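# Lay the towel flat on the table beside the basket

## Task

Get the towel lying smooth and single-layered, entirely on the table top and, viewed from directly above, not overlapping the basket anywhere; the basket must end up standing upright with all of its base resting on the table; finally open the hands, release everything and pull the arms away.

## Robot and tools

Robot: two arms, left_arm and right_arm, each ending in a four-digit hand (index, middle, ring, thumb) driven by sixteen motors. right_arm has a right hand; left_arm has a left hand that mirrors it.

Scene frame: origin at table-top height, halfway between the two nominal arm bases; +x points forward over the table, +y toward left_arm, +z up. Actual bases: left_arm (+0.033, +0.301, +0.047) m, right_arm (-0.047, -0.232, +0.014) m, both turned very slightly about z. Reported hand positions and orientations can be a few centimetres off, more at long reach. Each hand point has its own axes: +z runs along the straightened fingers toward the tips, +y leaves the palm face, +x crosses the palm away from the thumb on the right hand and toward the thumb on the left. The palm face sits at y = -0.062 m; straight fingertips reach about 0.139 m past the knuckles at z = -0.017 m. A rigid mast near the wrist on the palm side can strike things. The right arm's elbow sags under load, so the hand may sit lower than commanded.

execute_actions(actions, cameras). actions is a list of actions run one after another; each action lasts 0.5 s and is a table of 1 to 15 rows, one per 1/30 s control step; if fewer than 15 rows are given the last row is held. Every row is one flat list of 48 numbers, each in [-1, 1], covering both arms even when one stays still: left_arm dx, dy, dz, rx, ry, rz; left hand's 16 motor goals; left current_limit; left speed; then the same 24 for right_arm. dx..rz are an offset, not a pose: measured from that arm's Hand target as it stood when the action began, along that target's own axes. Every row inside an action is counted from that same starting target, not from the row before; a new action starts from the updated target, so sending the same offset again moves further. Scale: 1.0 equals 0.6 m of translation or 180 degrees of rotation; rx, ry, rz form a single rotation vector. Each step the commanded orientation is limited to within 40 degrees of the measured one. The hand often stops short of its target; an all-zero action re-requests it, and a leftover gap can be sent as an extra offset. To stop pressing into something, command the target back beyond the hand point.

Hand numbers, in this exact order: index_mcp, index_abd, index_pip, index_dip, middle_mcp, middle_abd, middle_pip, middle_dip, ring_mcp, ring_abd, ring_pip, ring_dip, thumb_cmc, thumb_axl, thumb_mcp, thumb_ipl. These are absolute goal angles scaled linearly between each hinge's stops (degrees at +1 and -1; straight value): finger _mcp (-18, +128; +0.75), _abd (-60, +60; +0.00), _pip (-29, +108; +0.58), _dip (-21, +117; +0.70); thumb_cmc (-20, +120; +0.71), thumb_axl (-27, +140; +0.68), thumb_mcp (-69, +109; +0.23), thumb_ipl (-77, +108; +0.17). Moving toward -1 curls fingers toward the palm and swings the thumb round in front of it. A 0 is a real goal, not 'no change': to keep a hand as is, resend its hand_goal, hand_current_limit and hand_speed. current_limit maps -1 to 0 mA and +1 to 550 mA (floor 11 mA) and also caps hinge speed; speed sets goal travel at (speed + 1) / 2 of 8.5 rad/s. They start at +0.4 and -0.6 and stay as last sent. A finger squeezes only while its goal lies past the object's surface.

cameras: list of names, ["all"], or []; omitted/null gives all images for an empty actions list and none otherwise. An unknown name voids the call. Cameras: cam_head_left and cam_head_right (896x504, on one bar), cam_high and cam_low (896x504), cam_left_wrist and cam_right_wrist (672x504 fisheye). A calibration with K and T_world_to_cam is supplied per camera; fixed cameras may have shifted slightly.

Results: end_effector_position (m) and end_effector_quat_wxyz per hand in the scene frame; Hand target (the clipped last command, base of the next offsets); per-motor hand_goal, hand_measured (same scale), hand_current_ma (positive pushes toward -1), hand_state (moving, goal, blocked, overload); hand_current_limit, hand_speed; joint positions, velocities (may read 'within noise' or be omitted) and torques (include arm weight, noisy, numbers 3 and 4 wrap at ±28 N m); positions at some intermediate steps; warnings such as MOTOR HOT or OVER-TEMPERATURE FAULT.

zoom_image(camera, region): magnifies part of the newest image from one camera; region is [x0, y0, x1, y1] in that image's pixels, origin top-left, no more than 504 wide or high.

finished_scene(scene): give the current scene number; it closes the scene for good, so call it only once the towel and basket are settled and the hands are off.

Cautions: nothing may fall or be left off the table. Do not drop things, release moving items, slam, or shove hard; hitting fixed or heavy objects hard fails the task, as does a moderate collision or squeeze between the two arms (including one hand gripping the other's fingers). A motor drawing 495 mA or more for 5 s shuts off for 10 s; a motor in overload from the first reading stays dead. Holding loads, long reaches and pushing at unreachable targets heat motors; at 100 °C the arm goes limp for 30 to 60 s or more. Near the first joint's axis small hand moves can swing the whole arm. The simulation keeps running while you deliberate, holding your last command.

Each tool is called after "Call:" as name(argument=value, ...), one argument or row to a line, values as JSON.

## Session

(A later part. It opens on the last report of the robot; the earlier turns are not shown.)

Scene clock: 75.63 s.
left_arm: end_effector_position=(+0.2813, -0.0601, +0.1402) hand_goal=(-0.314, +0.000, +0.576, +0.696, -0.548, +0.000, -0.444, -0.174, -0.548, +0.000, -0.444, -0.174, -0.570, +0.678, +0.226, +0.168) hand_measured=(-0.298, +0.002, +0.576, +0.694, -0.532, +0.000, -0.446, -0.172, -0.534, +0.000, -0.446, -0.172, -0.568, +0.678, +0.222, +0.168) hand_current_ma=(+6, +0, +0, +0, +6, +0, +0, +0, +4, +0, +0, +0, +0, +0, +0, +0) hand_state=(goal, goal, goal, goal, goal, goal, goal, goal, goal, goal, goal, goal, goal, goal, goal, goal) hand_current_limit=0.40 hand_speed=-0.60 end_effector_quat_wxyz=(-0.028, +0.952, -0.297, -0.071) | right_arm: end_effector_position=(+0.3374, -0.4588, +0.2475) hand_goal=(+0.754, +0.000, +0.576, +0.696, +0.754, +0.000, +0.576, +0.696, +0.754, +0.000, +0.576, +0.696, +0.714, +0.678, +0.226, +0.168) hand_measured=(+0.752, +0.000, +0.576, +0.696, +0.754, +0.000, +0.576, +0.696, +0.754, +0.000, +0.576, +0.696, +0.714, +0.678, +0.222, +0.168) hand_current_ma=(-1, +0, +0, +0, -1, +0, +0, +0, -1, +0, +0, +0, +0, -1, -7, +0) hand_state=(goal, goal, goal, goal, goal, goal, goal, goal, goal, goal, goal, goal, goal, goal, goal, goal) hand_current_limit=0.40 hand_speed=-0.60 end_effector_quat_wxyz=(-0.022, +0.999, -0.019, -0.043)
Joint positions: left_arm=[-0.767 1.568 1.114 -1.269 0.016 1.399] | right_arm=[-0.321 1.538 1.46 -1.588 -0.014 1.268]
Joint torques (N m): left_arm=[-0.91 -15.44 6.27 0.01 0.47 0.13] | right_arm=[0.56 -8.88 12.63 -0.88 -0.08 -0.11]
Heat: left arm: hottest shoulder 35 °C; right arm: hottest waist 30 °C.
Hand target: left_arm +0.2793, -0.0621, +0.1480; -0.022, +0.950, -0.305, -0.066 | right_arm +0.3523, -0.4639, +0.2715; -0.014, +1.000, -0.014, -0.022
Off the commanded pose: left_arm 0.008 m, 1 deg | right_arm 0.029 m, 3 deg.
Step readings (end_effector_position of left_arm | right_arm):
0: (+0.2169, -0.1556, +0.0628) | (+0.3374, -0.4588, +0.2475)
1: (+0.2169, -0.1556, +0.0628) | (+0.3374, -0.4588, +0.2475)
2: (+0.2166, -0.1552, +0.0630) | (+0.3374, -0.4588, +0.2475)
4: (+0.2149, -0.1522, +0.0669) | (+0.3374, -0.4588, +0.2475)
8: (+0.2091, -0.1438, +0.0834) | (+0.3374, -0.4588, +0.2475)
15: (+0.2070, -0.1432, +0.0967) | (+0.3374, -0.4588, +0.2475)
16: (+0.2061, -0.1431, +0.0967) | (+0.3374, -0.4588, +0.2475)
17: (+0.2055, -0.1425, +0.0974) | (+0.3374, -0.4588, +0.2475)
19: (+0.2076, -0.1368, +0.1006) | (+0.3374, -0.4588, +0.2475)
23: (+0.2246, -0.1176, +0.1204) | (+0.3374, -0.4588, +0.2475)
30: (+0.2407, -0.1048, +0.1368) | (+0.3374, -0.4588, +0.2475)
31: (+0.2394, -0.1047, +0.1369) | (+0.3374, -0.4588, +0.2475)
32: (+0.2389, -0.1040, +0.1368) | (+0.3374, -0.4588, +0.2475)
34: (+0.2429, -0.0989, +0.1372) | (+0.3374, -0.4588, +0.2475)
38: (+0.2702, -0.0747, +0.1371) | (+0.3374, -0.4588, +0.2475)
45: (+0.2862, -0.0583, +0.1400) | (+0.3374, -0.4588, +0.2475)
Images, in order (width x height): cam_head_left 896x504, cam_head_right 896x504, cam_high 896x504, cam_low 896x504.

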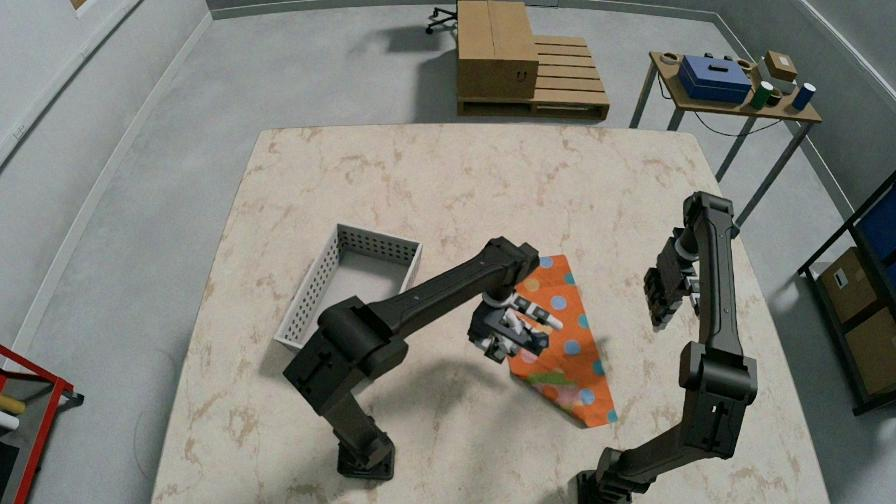

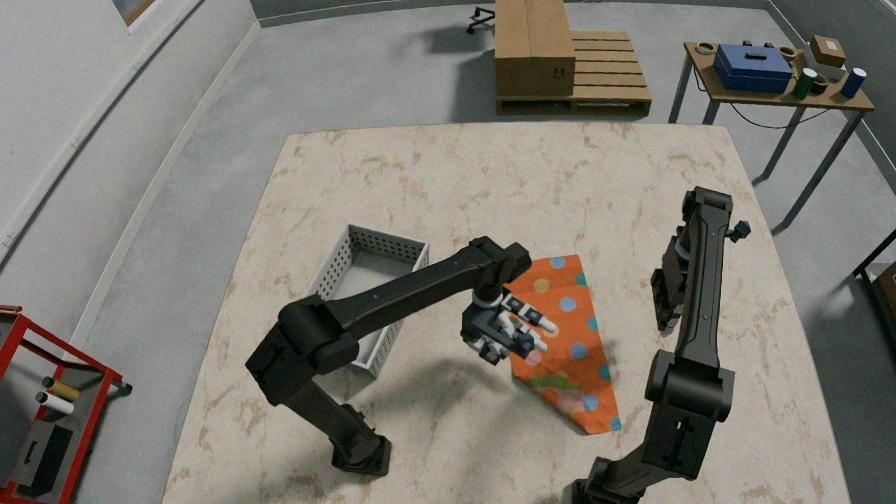

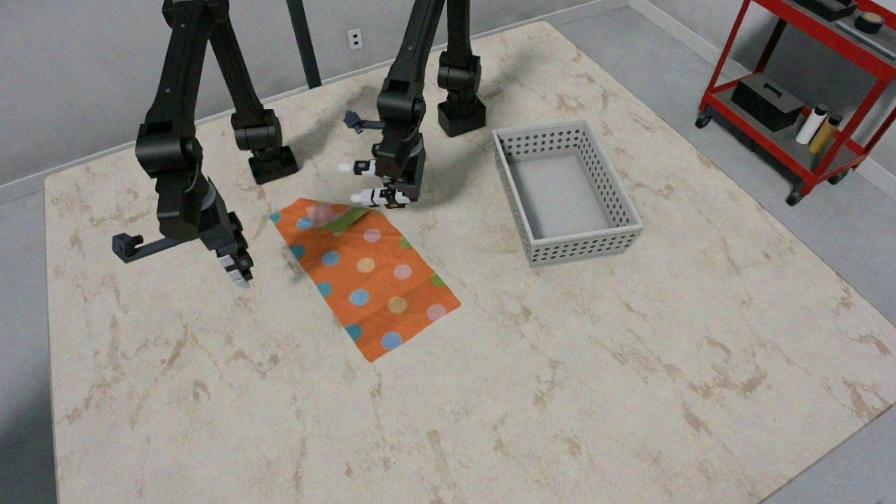

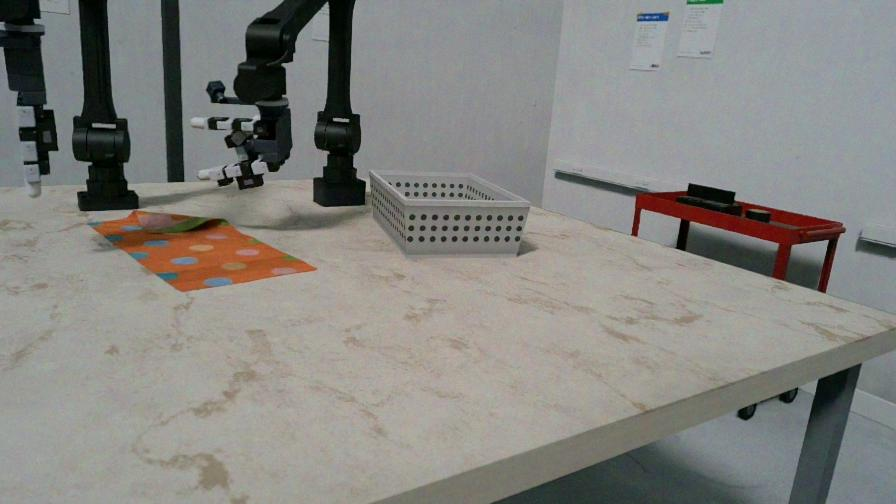

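Call:
execute_actions(
  actions=[
    [[-0.0199,-0.0482,0.0643,0,0,0, -0.315,0,0.576,0.696,-0.548,0,-0.445,-0.174,-0.548,0,-0.445,-0.174,-0.571,0.678,0.226,0.168,0.4,-0.6, 0,0,0,0,0,0, 0.754,0,0.576,0.696,0.754,0,0.576,0.696,0.754,0,0.576,0.696,0.714,0.678,0.226,0.168,0.4,-0.6]],
    [[-0.0199,-0.0482,0.0643,0,0,0, -0.315,0,0.576,0.696,-0.548,0,-0.445,-0.174,-0.548,0,-0.445,-0.174,-0.571,0.678,0.226,0.168,0.4,-0.6, 0,0,0,0,0,0, 0.754,0,0.576,0.696,0.754,0,0.576,0.696,0.754,0,0.576,0.696,0.714,0.678,0.226,0.168,0.4,-0.6]],
  ],
  cameras=["cam_head_left","cam_head_right","cam_high","cam_low"],
)

Call:
zoom_image(
  camera="cam_low",
  region=[110, 160, 310, 260],
)

Call:
zoom_image(
  camera="cam_high",
  region=[280, 160, 440, 260],
)

Call:
zoom_image(
  camera="cam_head_right",
  region=[460, 310, 640, 440],
)

Scene clock: 80.40 s.
left_arm: end_effector_position=(+0.2836, +0.0084, +0.0760) hand_goal=(-0.314, +0.000, +0.576, +0.696, -0.548, +0.000, -0.444, -0.174, -0.548, +0.000, -0.444, -0.174, -0.570, +0.678, +0.226, +0.168) hand_measured=(-0.300, +0.002, +0.576, +0.694, -0.532, +0.000, -0.446, -0.172, -0.534, +0.000, -0.446, -0.172, -0.568, +0.678, +0.222, +0.168) hand_current_ma=(+5, +0, +0, +0, +6, +0, +0, +0, +4, +0, +0, +0, +0, +0, +0, +0) hand_state=(goal, goal, goal, goal, goal, goal, goal, goal, goal, goal, goal, goal, goal, goal, goal, goal) hand_current_limit=0.40 hand_speed=-0.60 end_effector_quat_wxyz=(-0.026, +0.952, -0.298, -0.068) | right_arm: end_effector_position=(+0.3374, -0.4588, +0.2475) hand_goal=(+0.754, +0.000, +0.576, +0.696, +0.754, +0.000, +0.576, +0.696, +0.754, +0.000, +0.576, +0.696, +0.714, +0.678, +0.226, +0.168) hand_measured=(+0.752, +0.000, +0.576, +0.696, +0.754, +0.000, +0.576, +0.696, +0.754, +0.000, +0.576, +0.696, +0.714, +0.678, +0.222, +0.168) hand_current_ma=(-1, +0, +0, +0, -1, +0, +0, +0, -1, +0, +0, +0, +0, -1, -7, +0) hand_state=(goal, goal, goal, goal, goal, goal, goal, goal, goal, goal, goal, goal, goal, goal, goal, goal) hand_current_limit=0.40 hand_speed=-0.60 end_effector_quat_wxyz=(-0.022, +0.999, -0.019, -0.043)
Joint positions: left_arm=[-0.632 1.556 0.9 -1.061 -0.003 1.534] | right_arm=[-0.321 1.538 1.46 -1.588 -0.014 1.268]
Joint torques (N m): left_arm=[-0.21 -11.69 5.75 0.64 0.43 0.12] | right_arm=[0.32 -8.76 12.66 -0.83 -0.06 -0.13]
Heat: left arm: hottest shoulder 35 °C; right arm: hottest waist 30 °C.
Hand target: left_arm +0.2851, +0.0050, +0.0750; -0.022, +0.950, -0.305, -0.066 | right_arm +0.3523, -0.4639, +0.2715; -0.014, +1.000, -0.014, -0.022
Off the commanded pose: left_arm 0.004 m, 1 deg | right_arm 0.029 m, 3 deg.
Step readings (end_effector_position of left_arm | right_arm):
0: (+0.2813, -0.0601, +0.1402) | (+0.3374, -0.4588, +0.2475)
1: (+0.2812, -0.0600, +0.1402) | (+0.3374, -0.4588, +0.2475)
2: (+0.2812, -0.0601, +0.1383) | (+0.3374, -0.4588, +0.2475)
4: (+0.2785, -0.0550, +0.1309) | (+0.3374, -0.4588, +0.2475)
8: (+0.2718, -0.0321, +0.1118) | (+0.3374, -0.4588, +0.2475)
15: (+0.2808, -0.0248, +0.1062) | (+0.3374, -0.4588, +0.2475)
16: (+0.2812, -0.0253, +0.1062) | (+0.3374, -0.4588, +0.2475)
17: (+0.2816, -0.0258, +0.1053) | (+0.3374, -0.4588, +0.2475)
19: (+0.2808, -0.0217, +0.0973) | (+0.3374, -0.4588, +0.2475)
23: (+0.2758, +0.0009, +0.0803) | (+0.3374, -0.4588, +0.2475)
30: (+0.2846, +0.0079, +0.0759) | (+0.3374, -0.4588, +0.2475)
Images, in order (width x height): cam_head_left 896x504, cam_head_right 896x504, cam_high 896x504, cam_low 896x504.

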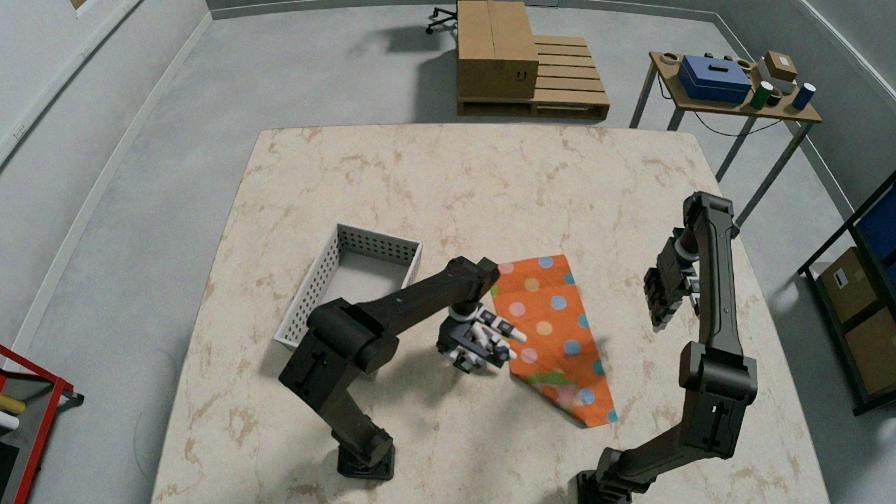

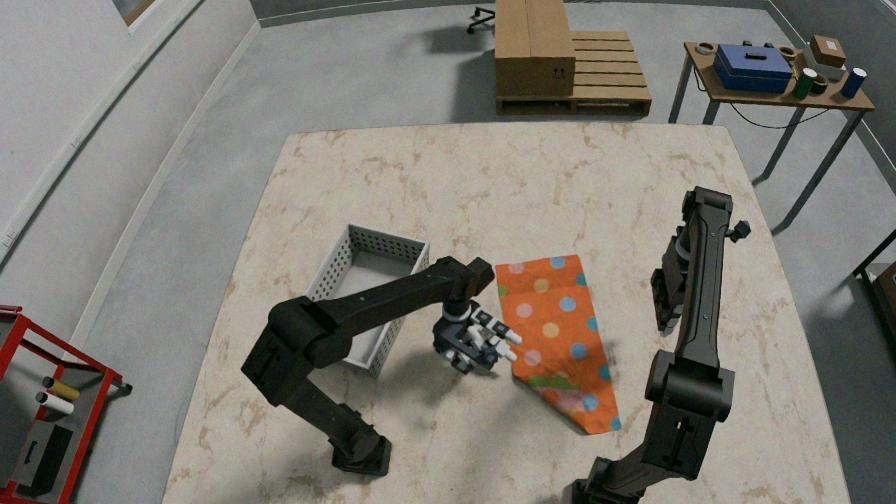

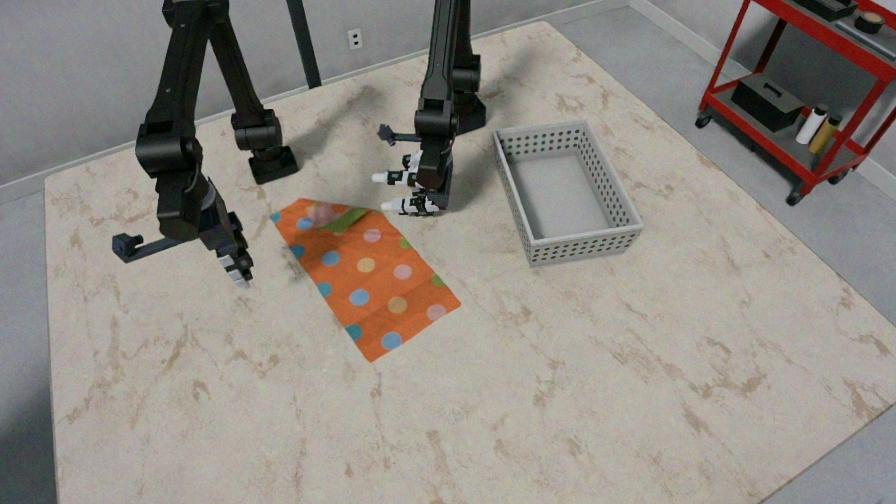

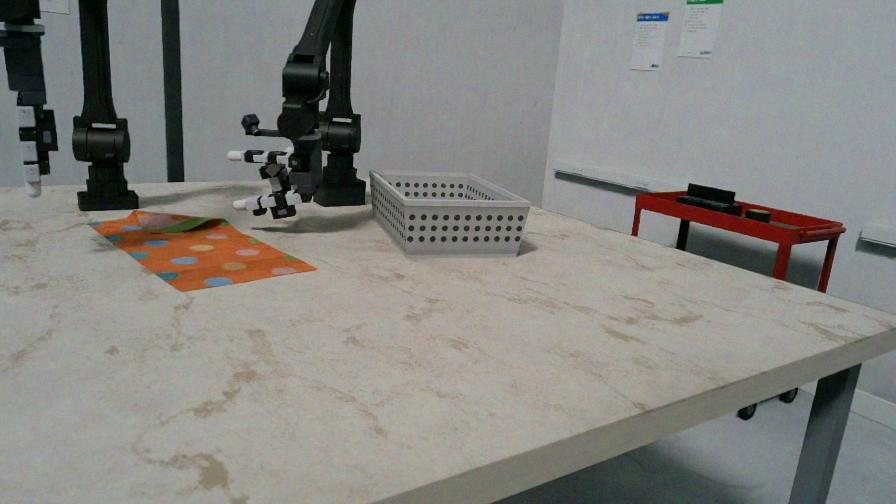

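Scaled by 2.520 from the camera's 896x504 image, which has a finer 1280x720 frame.

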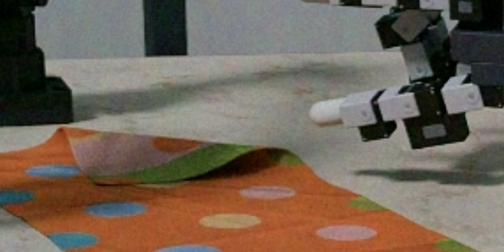

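Scaled by 3.150 from the camera's 896x504 image, which has a finer 1280x720 frame.

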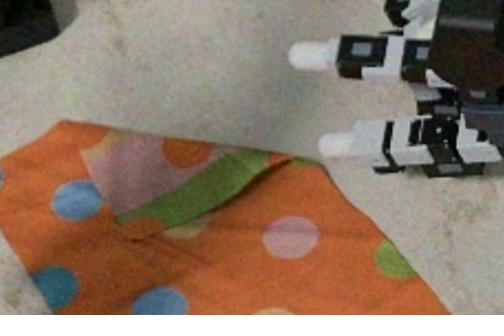

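Scaled by 2.800 from the camera's 896x504 image, which has a finer 1280x720 frame.

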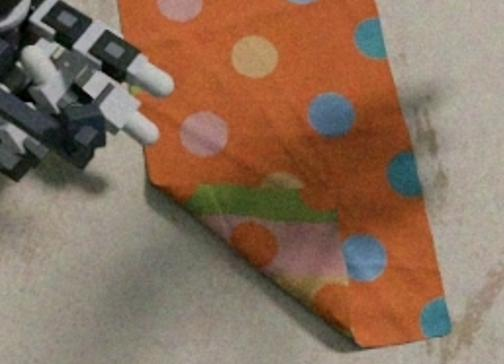

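Call:
execute_actions(
  actions=[
    [[0.006,0,0.0425,0,0,0, -0.315,0,0.576,0.696,-0.548,0,-0.445,-0.174,-0.548,0,-0.445,-0.174,-0.571,0.678,0.226,0.168,0.4,-0.6, 0,0,0,0,0,0, 0.754,0,0.576,0.696,0.754,0,0.576,0.696,0.754,0,0.576,0.696,0.714,0.678,0.226,0.168,0.4,-0.6]],
    [[0.0048,0,0.0345,0,0,0, -0.315,0,0.576,0.696,-0.548,0,-0.445,-0.174,-0.548,0,-0.445,-0.174,-0.571,0.678,0.226,0.168,0.4,-0.6, 0,0,0,0,0,0, 0.754,0,0.576,0.696,0.754,0,0.576,0.696,0.754,0,0.576,0.696,0.714,0.678,0.226,0.168,0.4,-0.6]],
  ],
  cameras=["cam_head_right","cam_high","cam_low"],
)

Call:
zoom_image(
  camera="cam_low",
  region=[110, 160, 310, 260],
)

Call:
zoom_image(
  camera="cam_high",
  region=[280, 160, 440, 260],
)

Call:
zoom_image(
  camera="cam_head_right",
  region=[460, 310, 640, 440],
)

Scene clock: 82.63 s.
left_arm: end_effector_position=(+0.2878, +0.0059, +0.0383) hand_goal=(-0.314, +0.000, +0.576, +0.696, -0.548, +0.000, -0.444, -0.174, -0.548, +0.000, -0.444, -0.174, -0.570, +0.678, +0.226, +0.168) hand_measured=(-0.324, +0.002, +0.576, +0.694, -0.532, +0.000, -0.446, -0.172, -0.534, +0.000, -0.446, -0.172, -0.568, +0.678, +0.222, +0.168) hand_current_ma=(-2, +0, +0, +0, +6, +0, +0, +0, +4, +0, +0, +0, +0, +0, +0, +0) hand_state=(goal, goal, goal, goal, goal, goal, goal, goal, goal, goal, goal, goal, goal, goal, goal, goal) hand_current_limit=0.40 hand_speed=-0.60 end_effector_quat_wxyz=(-0.022, +0.952, -0.298, -0.059) | right_arm: end_effector_position=(+0.3374, -0.4588, +0.2475) hand_goal=(+0.754, +0.000, +0.576, +0.696, +0.754, +0.000, +0.576, +0.696, +0.754, +0.000, +0.576, +0.696, +0.714, +0.678, +0.226, +0.168) hand_measured=(+0.752, +0.000, +0.576, +0.696, +0.754, +0.000, +0.576, +0.696, +0.754, +0.000, +0.576, +0.696, +0.714, +0.678, +0.222, +0.168) hand_current_ma=(-1, +0, +0, +0, -1, +0, +0, +0, -1, +0, +0, +0, +0, -1, -7, +0) hand_state=(goal, goal, goal, goal, goal, goal, goal, goal, goal, goal, goal, goal, goal, goal, goal, goal) hand_current_limit=0.40 hand_speed=-0.60 end_effector_quat_wxyz=(-0.022, +0.999, -0.019, -0.043)
Joint positions: left_arm=[-0.631 1.629 0.864 -0.932 -0.003 1.536] | right_arm=[-0.321 1.538 1.46 -1.588 -0.014 1.268]
Joint torques (N m): left_arm=[0.03 -10.81 4.75 0.69 0.41 0.13] | right_arm=[0.5 -8.7 12.66 -0.84 -0.07 -0.11]
Heat: left arm: hottest shoulder 35 °C; right arm: hottest waist 30 °C.
Hand target: left_arm +0.2851, +0.0050, +0.0283; -0.022, +0.950, -0.305, -0.066 | right_arm +0.3523, -0.4639, +0.2715; -0.014, +1.000, -0.014, -0.022
Off the commanded pose: left_arm 0.010 m, 1 deg | right_arm 0.029 m, 3 deg.
Step readings (end_effector_position of left_arm | right_arm):
0: (+0.2836, +0.0084, +0.0760) | (+0.3374, -0.4588, +0.2475)
1: (+0.2836, +0.0084, +0.0760) | (+0.3374, -0.4588, +0.2475)
2: (+0.2832, +0.0086, +0.0755) | (+0.3374, -0.4588, +0.2475)
4: (+0.2854, +0.0071, +0.0719) | (+0.3374, -0.4588, +0.2475)
8: (+0.2863, +0.0064, +0.0593) | (+0.3374, -0.4588, +0.2475)
15: (+0.2826, +0.0091, +0.0515) | (+0.3374, -0.4588, +0.2475)
16: (+0.2828, +0.0083, +0.0514) | (+0.3374, -0.4588, +0.2475)
17: (+0.2831, +0.0080, +0.0510) | (+0.3374, -0.4588, +0.2475)
19: (+0.2857, +0.0061, +0.0483) | (+0.3374, -0.4588, +0.2475)
23: (+0.2876, +0.0054, +0.0388) | (+0.3374, -0.4588, +0.2475)
30: (+0.2878, +0.0059, +0.0383) | (+0.3374, -0.4588, +0.2475)
Images, in order (width x height): cam_head_right 896x504, cam_high 896x504, cam_low 896x504.

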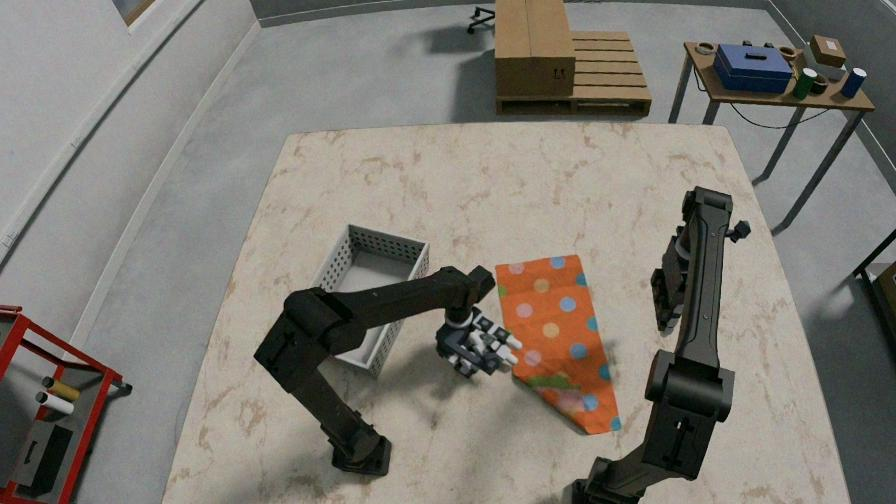

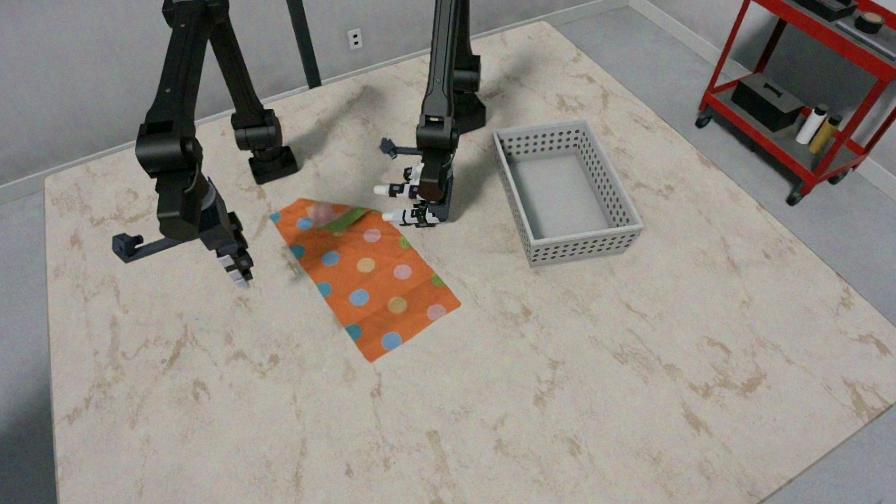

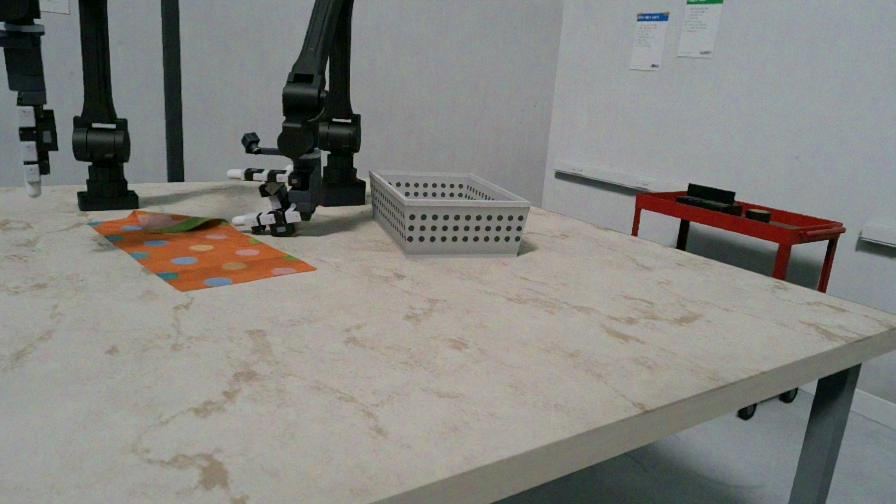

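Scaled by 2.520 from the camera's 896x504 image, which has a finer 1280x720 frame.

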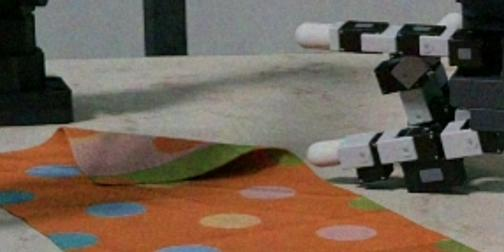

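Scaled by 3.150 from the camera's 896x504 image, which has a finer 1280x720 frame.

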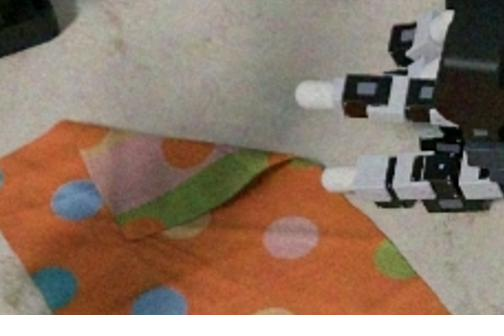

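Scaled by 2.800 from the camera's 896x504 image, which has a finer 1280x720 frame.

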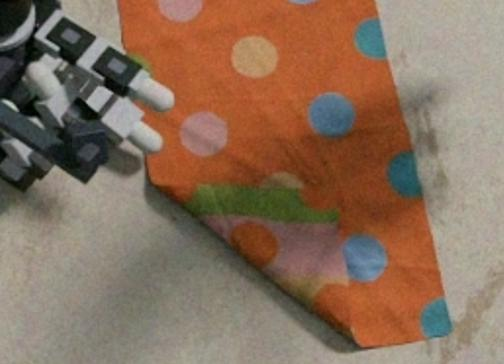

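Call:
execute_actions(
  actions=[
    [[0.0153,0.0167,-0.0527,0,0,0, -0.068,0,0.46,0.696,-0.548,0,-0.445,-0.174,-0.548,0,-0.445,-0.174,-0.571,0.678,0.226,0.168,0.4,-0.6, 0,0,0,0,0,0, 0.754,0,0.576,0.696,0.754,0,0.576,0.696,0.754,0,0.576,0.696,0.714,0.678,0.226,0.168,0.4,-0.6]],
  ],
  cameras=["cam_head_right","cam_high","cam_low"],
)

Call:
zoom_image(
  camera="cam_low",
  region=[110, 160, 310, 260],
)

Call:
zoom_image(
  camera="cam_high",
  region=[280, 160, 440, 260],
)

Call:
zoom_image(
  camera="cam_head_right",
  region=[460, 310, 640, 440],
)

Scene clock: 85.13 s.
left_arm: end_effector_position=(+0.2826, -0.0060, +0.0522) hand_goal=(-0.068, +0.000, +0.460, +0.696, -0.548, +0.000, -0.444, -0.174, -0.548, +0.000, -0.444, -0.174, -0.570, +0.678, +0.226, +0.168) hand_measured=(-0.102, +0.000, +0.454, +0.694, -0.532, +0.000, -0.446, -0.172, -0.534, +0.000, -0.446, -0.172, -0.568, +0.678, +0.222, +0.168) hand_current_ma=(-23, +0, -1, +0, +6, +0, +0, +0, +4, +0, +0, +0, +0, +0, +0, +0) hand_state=(blocked, goal, goal, goal, goal, goal, goal, goal, goal, goal, goal, goal, goal, goal, goal, goal) hand_current_limit=0.40 hand_speed=-0.60 end_effector_quat_wxyz=(-0.022, +0.948, -0.309, -0.068) | right_arm: end_effector_position=(+0.3374, -0.4588, +0.2475) hand_goal=(+0.754, +0.000, +0.576, +0.696, +0.754, +0.000, +0.576, +0.696, +0.754, +0.000, +0.576, +0.696, +0.714, +0.678, +0.226, +0.168) hand_measured=(+0.752, +0.000, +0.576, +0.696, +0.754, +0.000, +0.576, +0.696, +0.754, +0.000, +0.576, +0.696, +0.714, +0.678, +0.222, +0.168) hand_current_ma=(-1, +0, +0, +0, -1, +0, +0, +0, -1, +0, +0, +0, +0, -1, -7, +0) hand_state=(goal, goal, goal, goal, goal, goal, goal, goal, goal, goal, goal, goal, goal, goal, goal, goal) hand_current_limit=0.40 hand_speed=-0.60 end_effector_quat_wxyz=(-0.022, +0.999, -0.019, -0.043)
Joint positions: left_arm=[-0.66 1.623 0.902 -0.993 0.006 1.53] | right_arm=[-0.321 1.538 1.46 -1.588 -0.014 1.268]
Joint torques (N m): left_arm=[-0.26 -13.1 6.86 -0.12 0.21 -0.07] | right_arm=[0.38 -8.88 12.64 -0.91 -0.07 -0.12]
Heat: left arm: hottest shoulder 34 °C; right arm: hottest waist 30 °C.
Hand target: left_arm +0.2902, -0.0110, +0.0583; -0.022, +0.950, -0.305, -0.066 | right_arm +0.3523, -0.4639, +0.2715; -0.014, +1.000, -0.014, -0.022
Off the commanded pose: left_arm 0.011 m, 0 deg | right_arm 0.029 m, 3 deg.
Step readings (end_effector_position of left_arm | right_arm):
0: (+0.2878, +0.0059, +0.0383) | (+0.3374, -0.4588, +0.2475)
1: (+0.2877, +0.0060, +0.0383) | (+0.3374, -0.4588, +0.2475)
2: (+0.2874, +0.0055, +0.0386) | (+0.3374, -0.4588, +0.2475)
4: (+0.2861, +0.0035, +0.0420) | (+0.3374, -0.4588, +0.2475)
8: (+0.2828, -0.0042, +0.0512) | (+0.3374, -0.4588, +0.2475)
15: (+0.2822, -0.0057, +0.0517) | (+0.3374, -0.4588, +0.2475)
Images, in order (width x height): cam_head_right 896x504, cam_high 896x504, cam_low 896x504.

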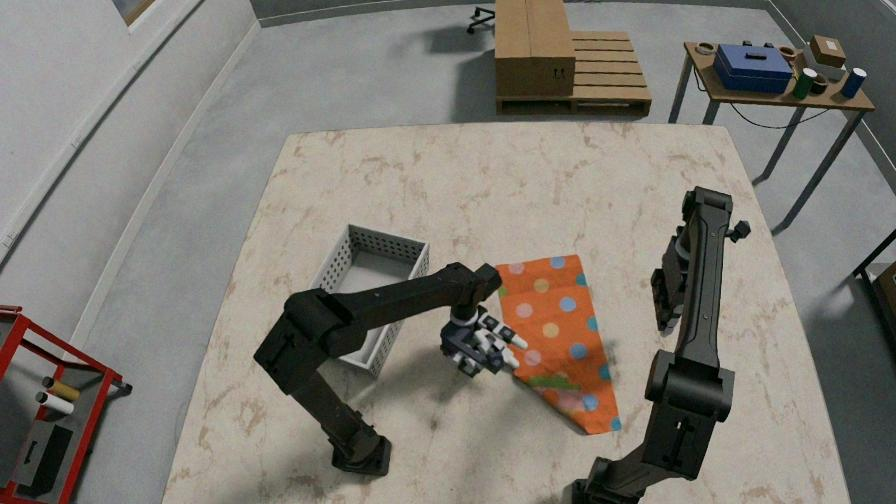

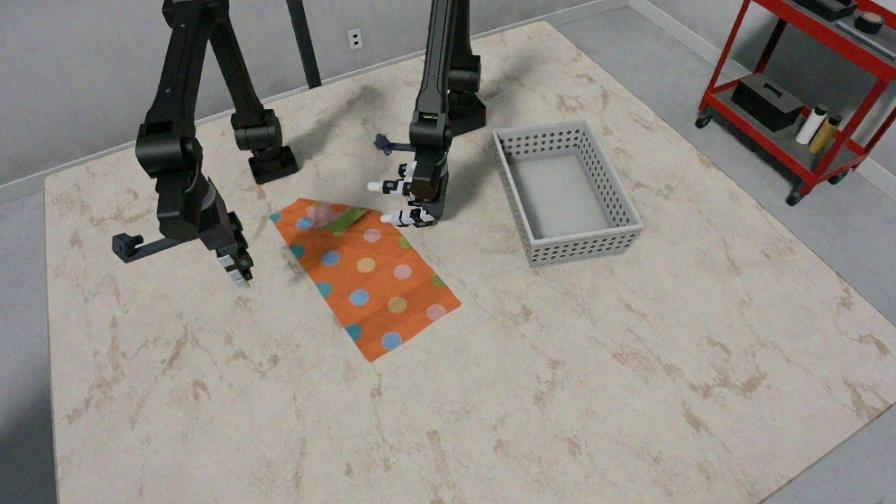

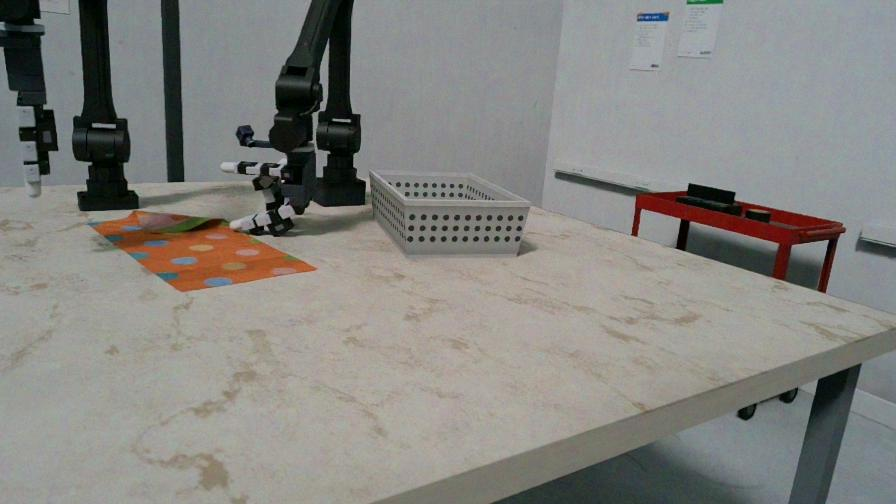

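Scaled by 2.520 from the camera's 896x504 image, which has a finer 1280x720 frame.

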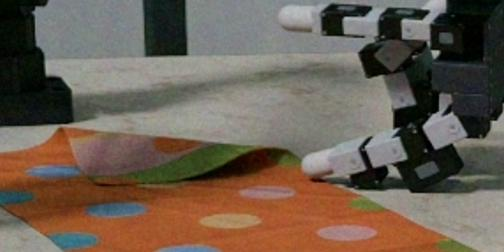

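Scaled by 3.150 from the camera's 896x504 image, which has a finer 1280x720 frame.

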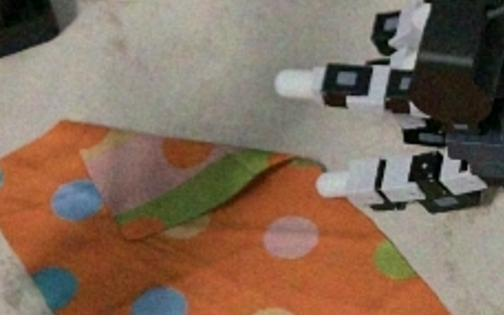

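Scaled by 2.800 from the camera's 896x504 image, which has a finer 1280x720 frame.

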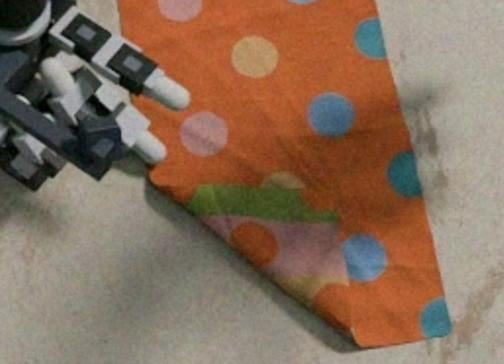

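Call:
zoom_image(
  camera="cam_low",
  region=[200, 190, 320, 250],
)

Scaled by 4.200 from the camera's 896x504 image, which has a finer 1280x720 frame.

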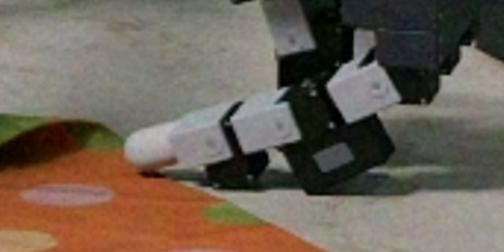

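Call:
execute_actions(
  actions=[
    [[0.001,0.0232,-0.0455,0,0,0, 0.041,0,0.576,0.696,-0.548,0,-0.445,-0.174,-0.548,0,-0.445,-0.174,-0.571,0.678,0.226,0.168,0.4,-0.6, 0,0,0,0,0,0, 0.754,0,0.576,0.696,0.754,0,0.576,0.696,0.754,0,0.576,0.696,0.714,0.678,0.226,0.168,0.4,-0.6]],
    [[0,0,0,0,0,0, 0.041,0,0.576,0.696,-0.548,0,-0.445,-0.174,-0.548,0,-0.445,-0.174,-0.571,0.678,0.226,0.168,0.4,-0.6, 0,0,0,0,0,0, 0.754,0,0.576,0.696,0.754,0,0.576,0.696,0.754,0,0.576,0.696,0.714,0.678,0.226,0.168,0.4,-0.6]],
  ],
  cameras=["cam_head_right","cam_high","cam_low"],
)

Call:
zoom_image(
  camera="cam_low",
  region=[130, 180, 330, 260],
)

Call:
zoom_image(
  camera="cam_high",
  region=[280, 160, 440, 260],
)

Call:
zoom_image(
  camera="cam_head_right",
  region=[460, 310, 640, 440],
)

Scene clock: 88.50 s.
left_arm: end_effector_position=(+0.2769, -0.0172, +0.0745) hand_goal=(+0.042, +0.000, +0.576, +0.696, -0.548, +0.000, -0.444, -0.174, -0.548, +0.000, -0.444, -0.174, -0.570, +0.678, +0.226, +0.168) hand_measured=(+0.026, +0.002, +0.556, +0.690, -0.532, +0.000, -0.446, -0.172, -0.534, +0.000, -0.446, -0.172, -0.568, +0.678, +0.222, +0.168) hand_current_ma=(-6, +0, -7, -1, +6, +0, +0, +0, +4, +0, +0, +0, +0, +0, +0, +0) hand_state=(goal, goal, goal, goal, goal, goal, goal, goal, goal, goal, goal, goal, goal, goal, goal, goal) hand_current_limit=0.40 hand_speed=-0.60 end_effector_quat_wxyz=(-0.025, +0.949, -0.306, -0.074) | right_arm: end_effector_position=(+0.3374, -0.4588, +0.2475) hand_goal=(+0.754, +0.000, +0.576, +0.696, +0.754, +0.000, +0.576, +0.696, +0.754, +0.000, +0.576, +0.696, +0.714, +0.678, +0.226, +0.168) hand_measured=(+0.752, +0.000, +0.576, +0.696, +0.754, +0.000, +0.576, +0.696, +0.754, +0.000, +0.576, +0.696, +0.714, +0.678, +0.222, +0.168) hand_current_ma=(-1, +0, +0, +0, -1, +0, +0, +0, -1, +0, +0, +0, +0, -1, -7, +0) hand_state=(goal, goal, goal, goal, goal, goal, goal, goal, goal, goal, goal, goal, goal, goal, goal, goal) hand_current_limit=0.40 hand_speed=-0.60 end_effector_quat_wxyz=(-0.022, +0.999, -0.019, -0.043)
Joint positions: left_arm=[-0.692 1.594 0.94 -1.073 0.011 1.493] | right_arm=[-0.321 1.538 1.46 -1.588 -0.014 1.268]
Joint torques (N m): left_arm=[-0.79 -13.33 7.57 -0.13 0.21 -0.04] | right_arm=[0.38 -8.53 12.64 -0.84 -0.06 -0.13]
Heat: left arm: hottest shoulder 34 °C; right arm: hottest elbow 31 °C.
Hand target: left_arm +0.2856, -0.0249, +0.0853; -0.022, +0.950, -0.305, -0.066 | right_arm +0.3523, -0.4639, +0.2715; -0.014, +1.000, -0.014, -0.022
Off the commanded pose: left_arm 0.016 m, 1 deg | right_arm 0.029 m, 3 deg.
Step readings (end_effector_position of left_arm | right_arm):
0: (+0.2826, -0.0060, +0.0522) | (+0.3374, -0.4588, +0.2475)
1: (+0.2823, -0.0058, +0.0522) | (+0.3374, -0.4588, +0.2475)
2: (+0.2819, -0.0063, +0.0535) | (+0.3374, -0.4588, +0.2475)
4: (+0.2807, -0.0092, +0.0600) | (+0.3374, -0.4588, +0.2475)
8: (+0.2789, -0.0148, +0.0710) | (+0.3374, -0.4588, +0.2475)
15: (+0.2768, -0.0174, +0.0746) | (+0.3374, -0.4588, +0.2475)
16: (+0.2767, -0.0172, +0.0746) | (+0.3374, -0.4588, +0.2475)
17: (+0.2767, -0.0172, +0.0746) | (+0.3374, -0.4588, +0.2475)
19: (+0.2768, -0.0172, +0.0745) | (+0.3374, -0.4588, +0.2475)
23: (+0.2768, -0.0172, +0.0745) | (+0.3374, -0.4588, +0.2475)
30: (+0.2769, -0.0172, +0.0745) | (+0.3374, -0.4588, +0.2475)
Images, in order (width x height): cam_head_right 896x504, cam_high 896x504, cam_low 896x504.

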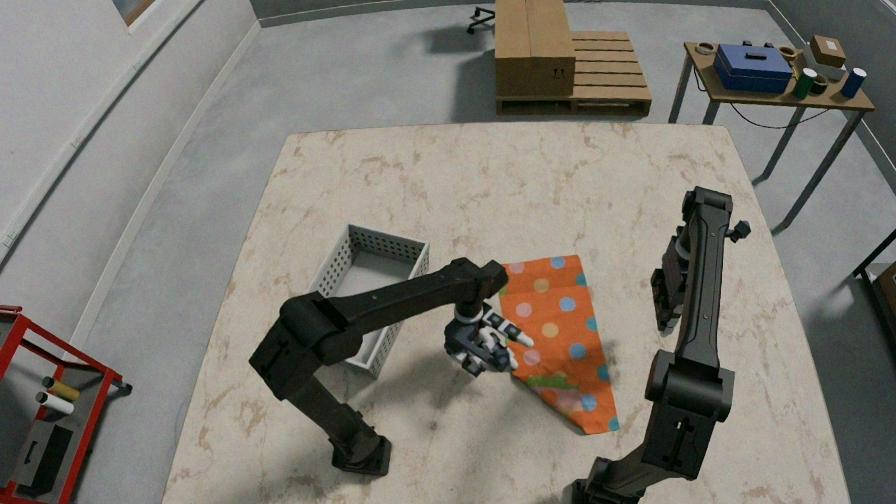

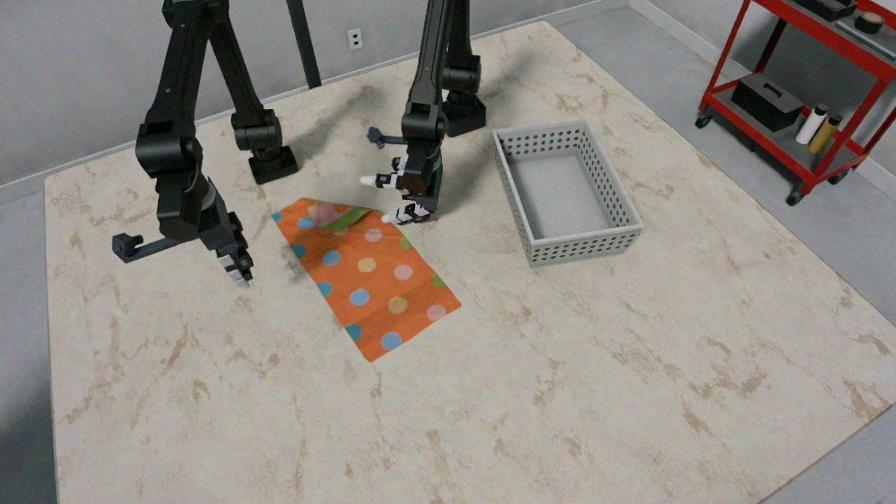

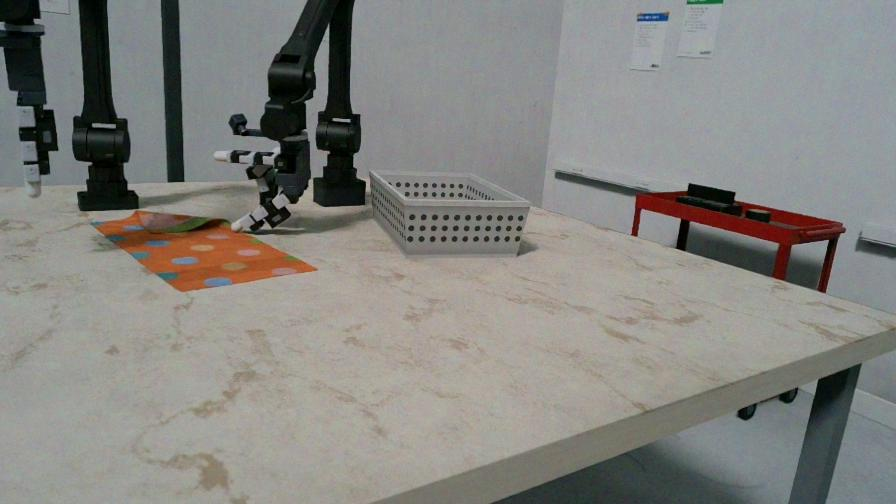

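Scaled by 2.520 from the camera's 896x504 image, which has a finer 1280x720 frame.

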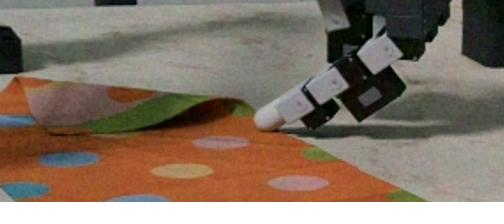

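Scaled by 3.150 from the camera's 896x504 image, which has a finer 1280x720 frame.

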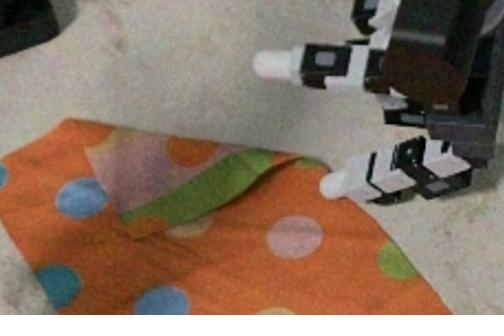

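Scaled by 2.800 from the camera's 896x504 image, which has a finer 1280x720 frame.

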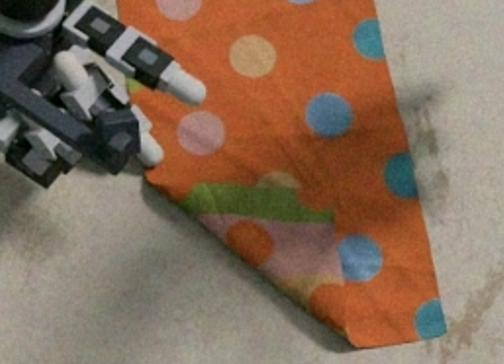

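Call:
execute_actions(
  actions=[
    [[-0.001,0.01,-0.008,0,0,0, 0.041,0,0.576,0.696,-0.548,0,-0.445,-0.174,-0.548,0,-0.445,-0.174,-0.571,0.678,0.226,0.168,0.4,-0.6, 0,0,0,0,0,0, 0.754,0,0.576,0.696,0.754,0,0.576,0.696,0.754,0,0.576,0.696,0.714,0.678,0.226,0.168,0.4,-0.6]],
    [[-0.002,0.05,0,0,0,0, 0.041,0,0.576,0.696,-0.548,0,-0.445,-0.174,-0.548,0,-0.445,-0.174,-0.571,0.678,0.226,0.168,0.4,-0.6, 0,0,0,0,0,0, 0.754,0,0.576,0.696,0.754,0,0.576,0.696,0.754,0,0.576,0.696,0.714,0.678,0.226,0.168,0.4,-0.6]],
  ],
  cameras=["cam_head_right","cam_high","cam_low"],
)

Call:
zoom_image(
  camera="cam_low",
  region=[130, 180, 330, 260],
)

Call:
zoom_image(
  camera="cam_high",
  region=[280, 160, 440, 260],
)

Call:
zoom_image(
  camera="cam_head_right",
  region=[460, 310, 640, 440],
)

Scene clock: 90.80 s.
left_arm: end_effector_position=(+0.2526, -0.0428, +0.0772) hand_goal=(+0.042, +0.000, +0.576, +0.696, -0.548, +0.000, -0.444, -0.174, -0.548, +0.000, -0.444, -0.174, -0.570, +0.678, +0.226, +0.168) hand_measured=(+0.036, +0.000, +0.566, +0.690, -0.532, +0.000, -0.446, -0.172, -0.534, +0.000, -0.446, -0.172, -0.568, +0.678, +0.222, +0.168) hand_current_ma=(-1, +0, -2, -1, +6, +0, +0, +0, +4, +0, +0, +0, +0, +0, +0, +0) hand_state=(goal, goal, goal, goal, goal, goal, goal, goal, goal, goal, goal, goal, goal, goal, goal, goal) hand_current_limit=0.40 hand_speed=-0.60 end_effector_quat_wxyz=(-0.030, +0.947, -0.309, -0.076) | right_arm: end_effector_position=(+0.3374, -0.4588, +0.2475) hand_goal=(+0.754, +0.000, +0.576, +0.696, +0.754, +0.000, +0.576, +0.696, +0.754, +0.000, +0.576, +0.696, +0.714, +0.678, +0.226, +0.168) hand_measured=(+0.752, +0.000, +0.576, +0.696, +0.754, +0.000, +0.576, +0.696, +0.754, +0.000, +0.576, +0.696, +0.714, +0.678, +0.222, +0.168) hand_current_ma=(-1, +0, +0, +0, -1, +0, +0, +0, -1, +0, +0, +0, +0, -1, -7, +0) hand_state=(goal, goal, goal, goal, goal, goal, goal, goal, goal, goal, goal, goal, goal, goal, goal, goal) hand_current_limit=0.40 hand_speed=-0.60 end_effector_quat_wxyz=(-0.022, +0.999, -0.019, -0.043)
Joint positions: left_arm=[-0.785 1.594 0.951 -1.091 0.017 1.407] | right_arm=[-0.321 1.538 1.46 -1.588 -0.014 1.268]
Joint torques (N m): left_arm=[-0.32 -13.68 7.82 0.05 0.48 -0.04] | right_arm=[0.44 -8.82 12.64 -0.8 -0.06 -0.12]
Heat: left arm: hottest shoulder 34 °C; right arm: hottest elbow 31 °C.
Hand target: left_arm +0.2637, -0.0535, +0.0902; -0.022, +0.950, -0.305, -0.066 | right_arm +0.3523, -0.4639, +0.2715; -0.014, +1.000, -0.014, -0.022
Off the commanded pose: left_arm 0.020 m, 2 deg | right_arm 0.029 m, 3 deg.
Step readings (end_effector_position of left_arm | right_arm):
0: (+0.2769, -0.0172, +0.0745) | (+0.3374, -0.4588, +0.2475)
1: (+0.2769, -0.0172, +0.0745) | (+0.3374, -0.4588, +0.2475)
2: (+0.2766, -0.0170, +0.0745) | (+0.3374, -0.4588, +0.2475)
4: (+0.2767, -0.0169, +0.0750) | (+0.3374, -0.4588, +0.2475)
8: (+0.2760, -0.0177, +0.0759) | (+0.3374, -0.4588, +0.2475)
15: (+0.2761, -0.0176, +0.0758) | (+0.3374, -0.4588, +0.2475)
16: (+0.2763, -0.0177, +0.0758) | (+0.3374, -0.4588, +0.2475)
17: (+0.2754, -0.0183, +0.0758) | (+0.3374, -0.4588, +0.2475)
19: (+0.2727, -0.0226, +0.0760) | (+0.3374, -0.4588, +0.2475)
23: (+0.2601, -0.0353, +0.0768) | (+0.3374, -0.4588, +0.2475)
30: (+0.2526, -0.0423, +0.0773) | (+0.3374, -0.4588, +0.2475)
Images, in order (width x height): cam_head_right 896x504, cam_high 896x504, cam_low 896x504.

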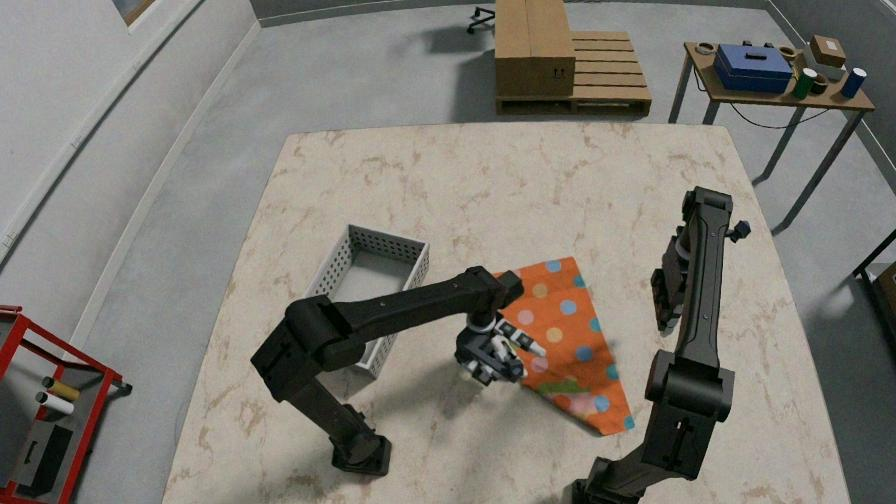

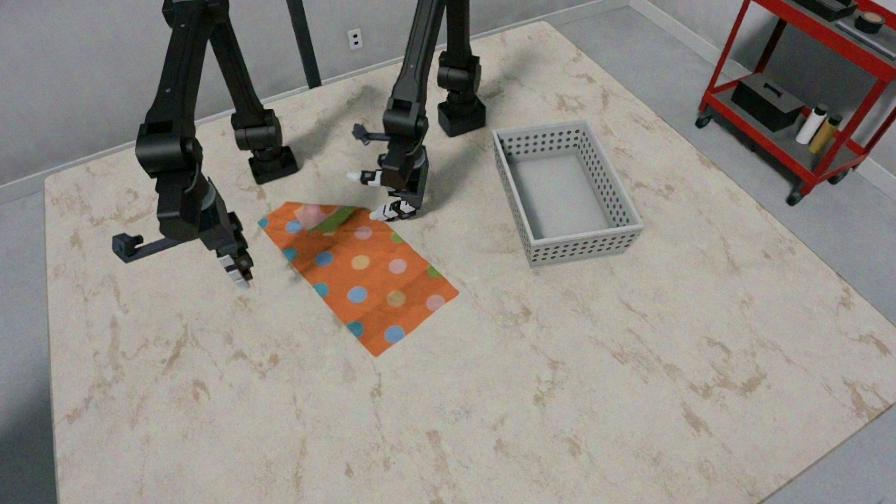

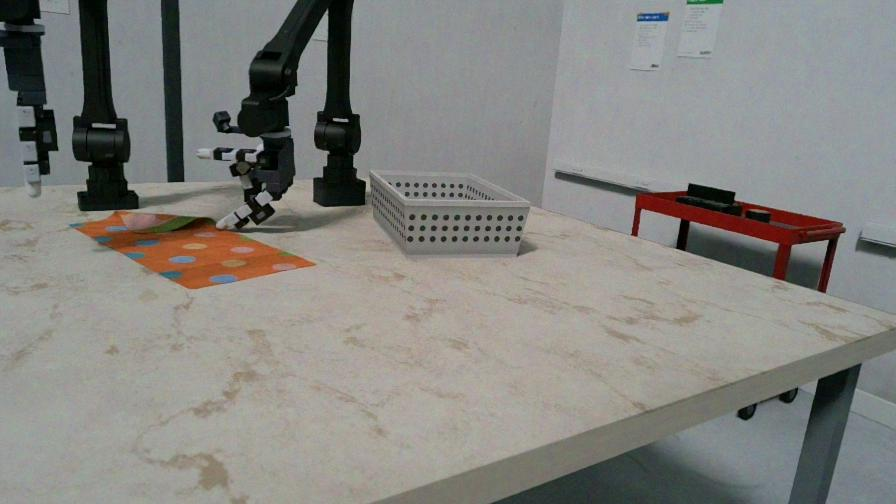

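Scaled by 2.520 from the camera's 896x504 image, which has a finer 1280x720 frame.

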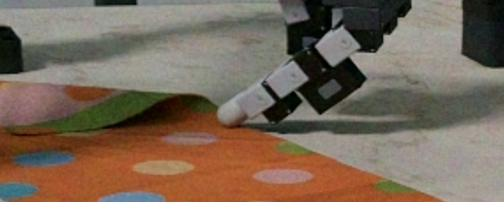

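Scaled by 3.150 from the camera's 896x504 image, which has a finer 1280x720 frame.

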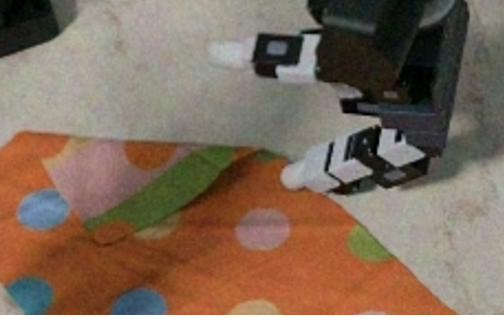

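Scaled by 2.800 from the camera's 896x504 image, which has a finer 1280x720 frame.

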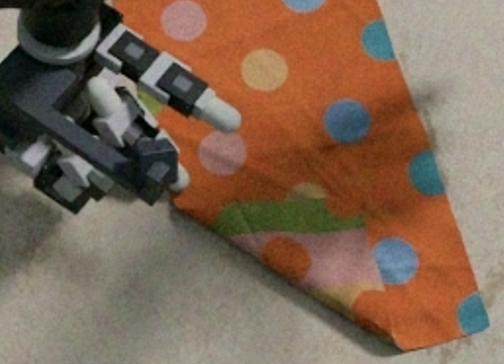

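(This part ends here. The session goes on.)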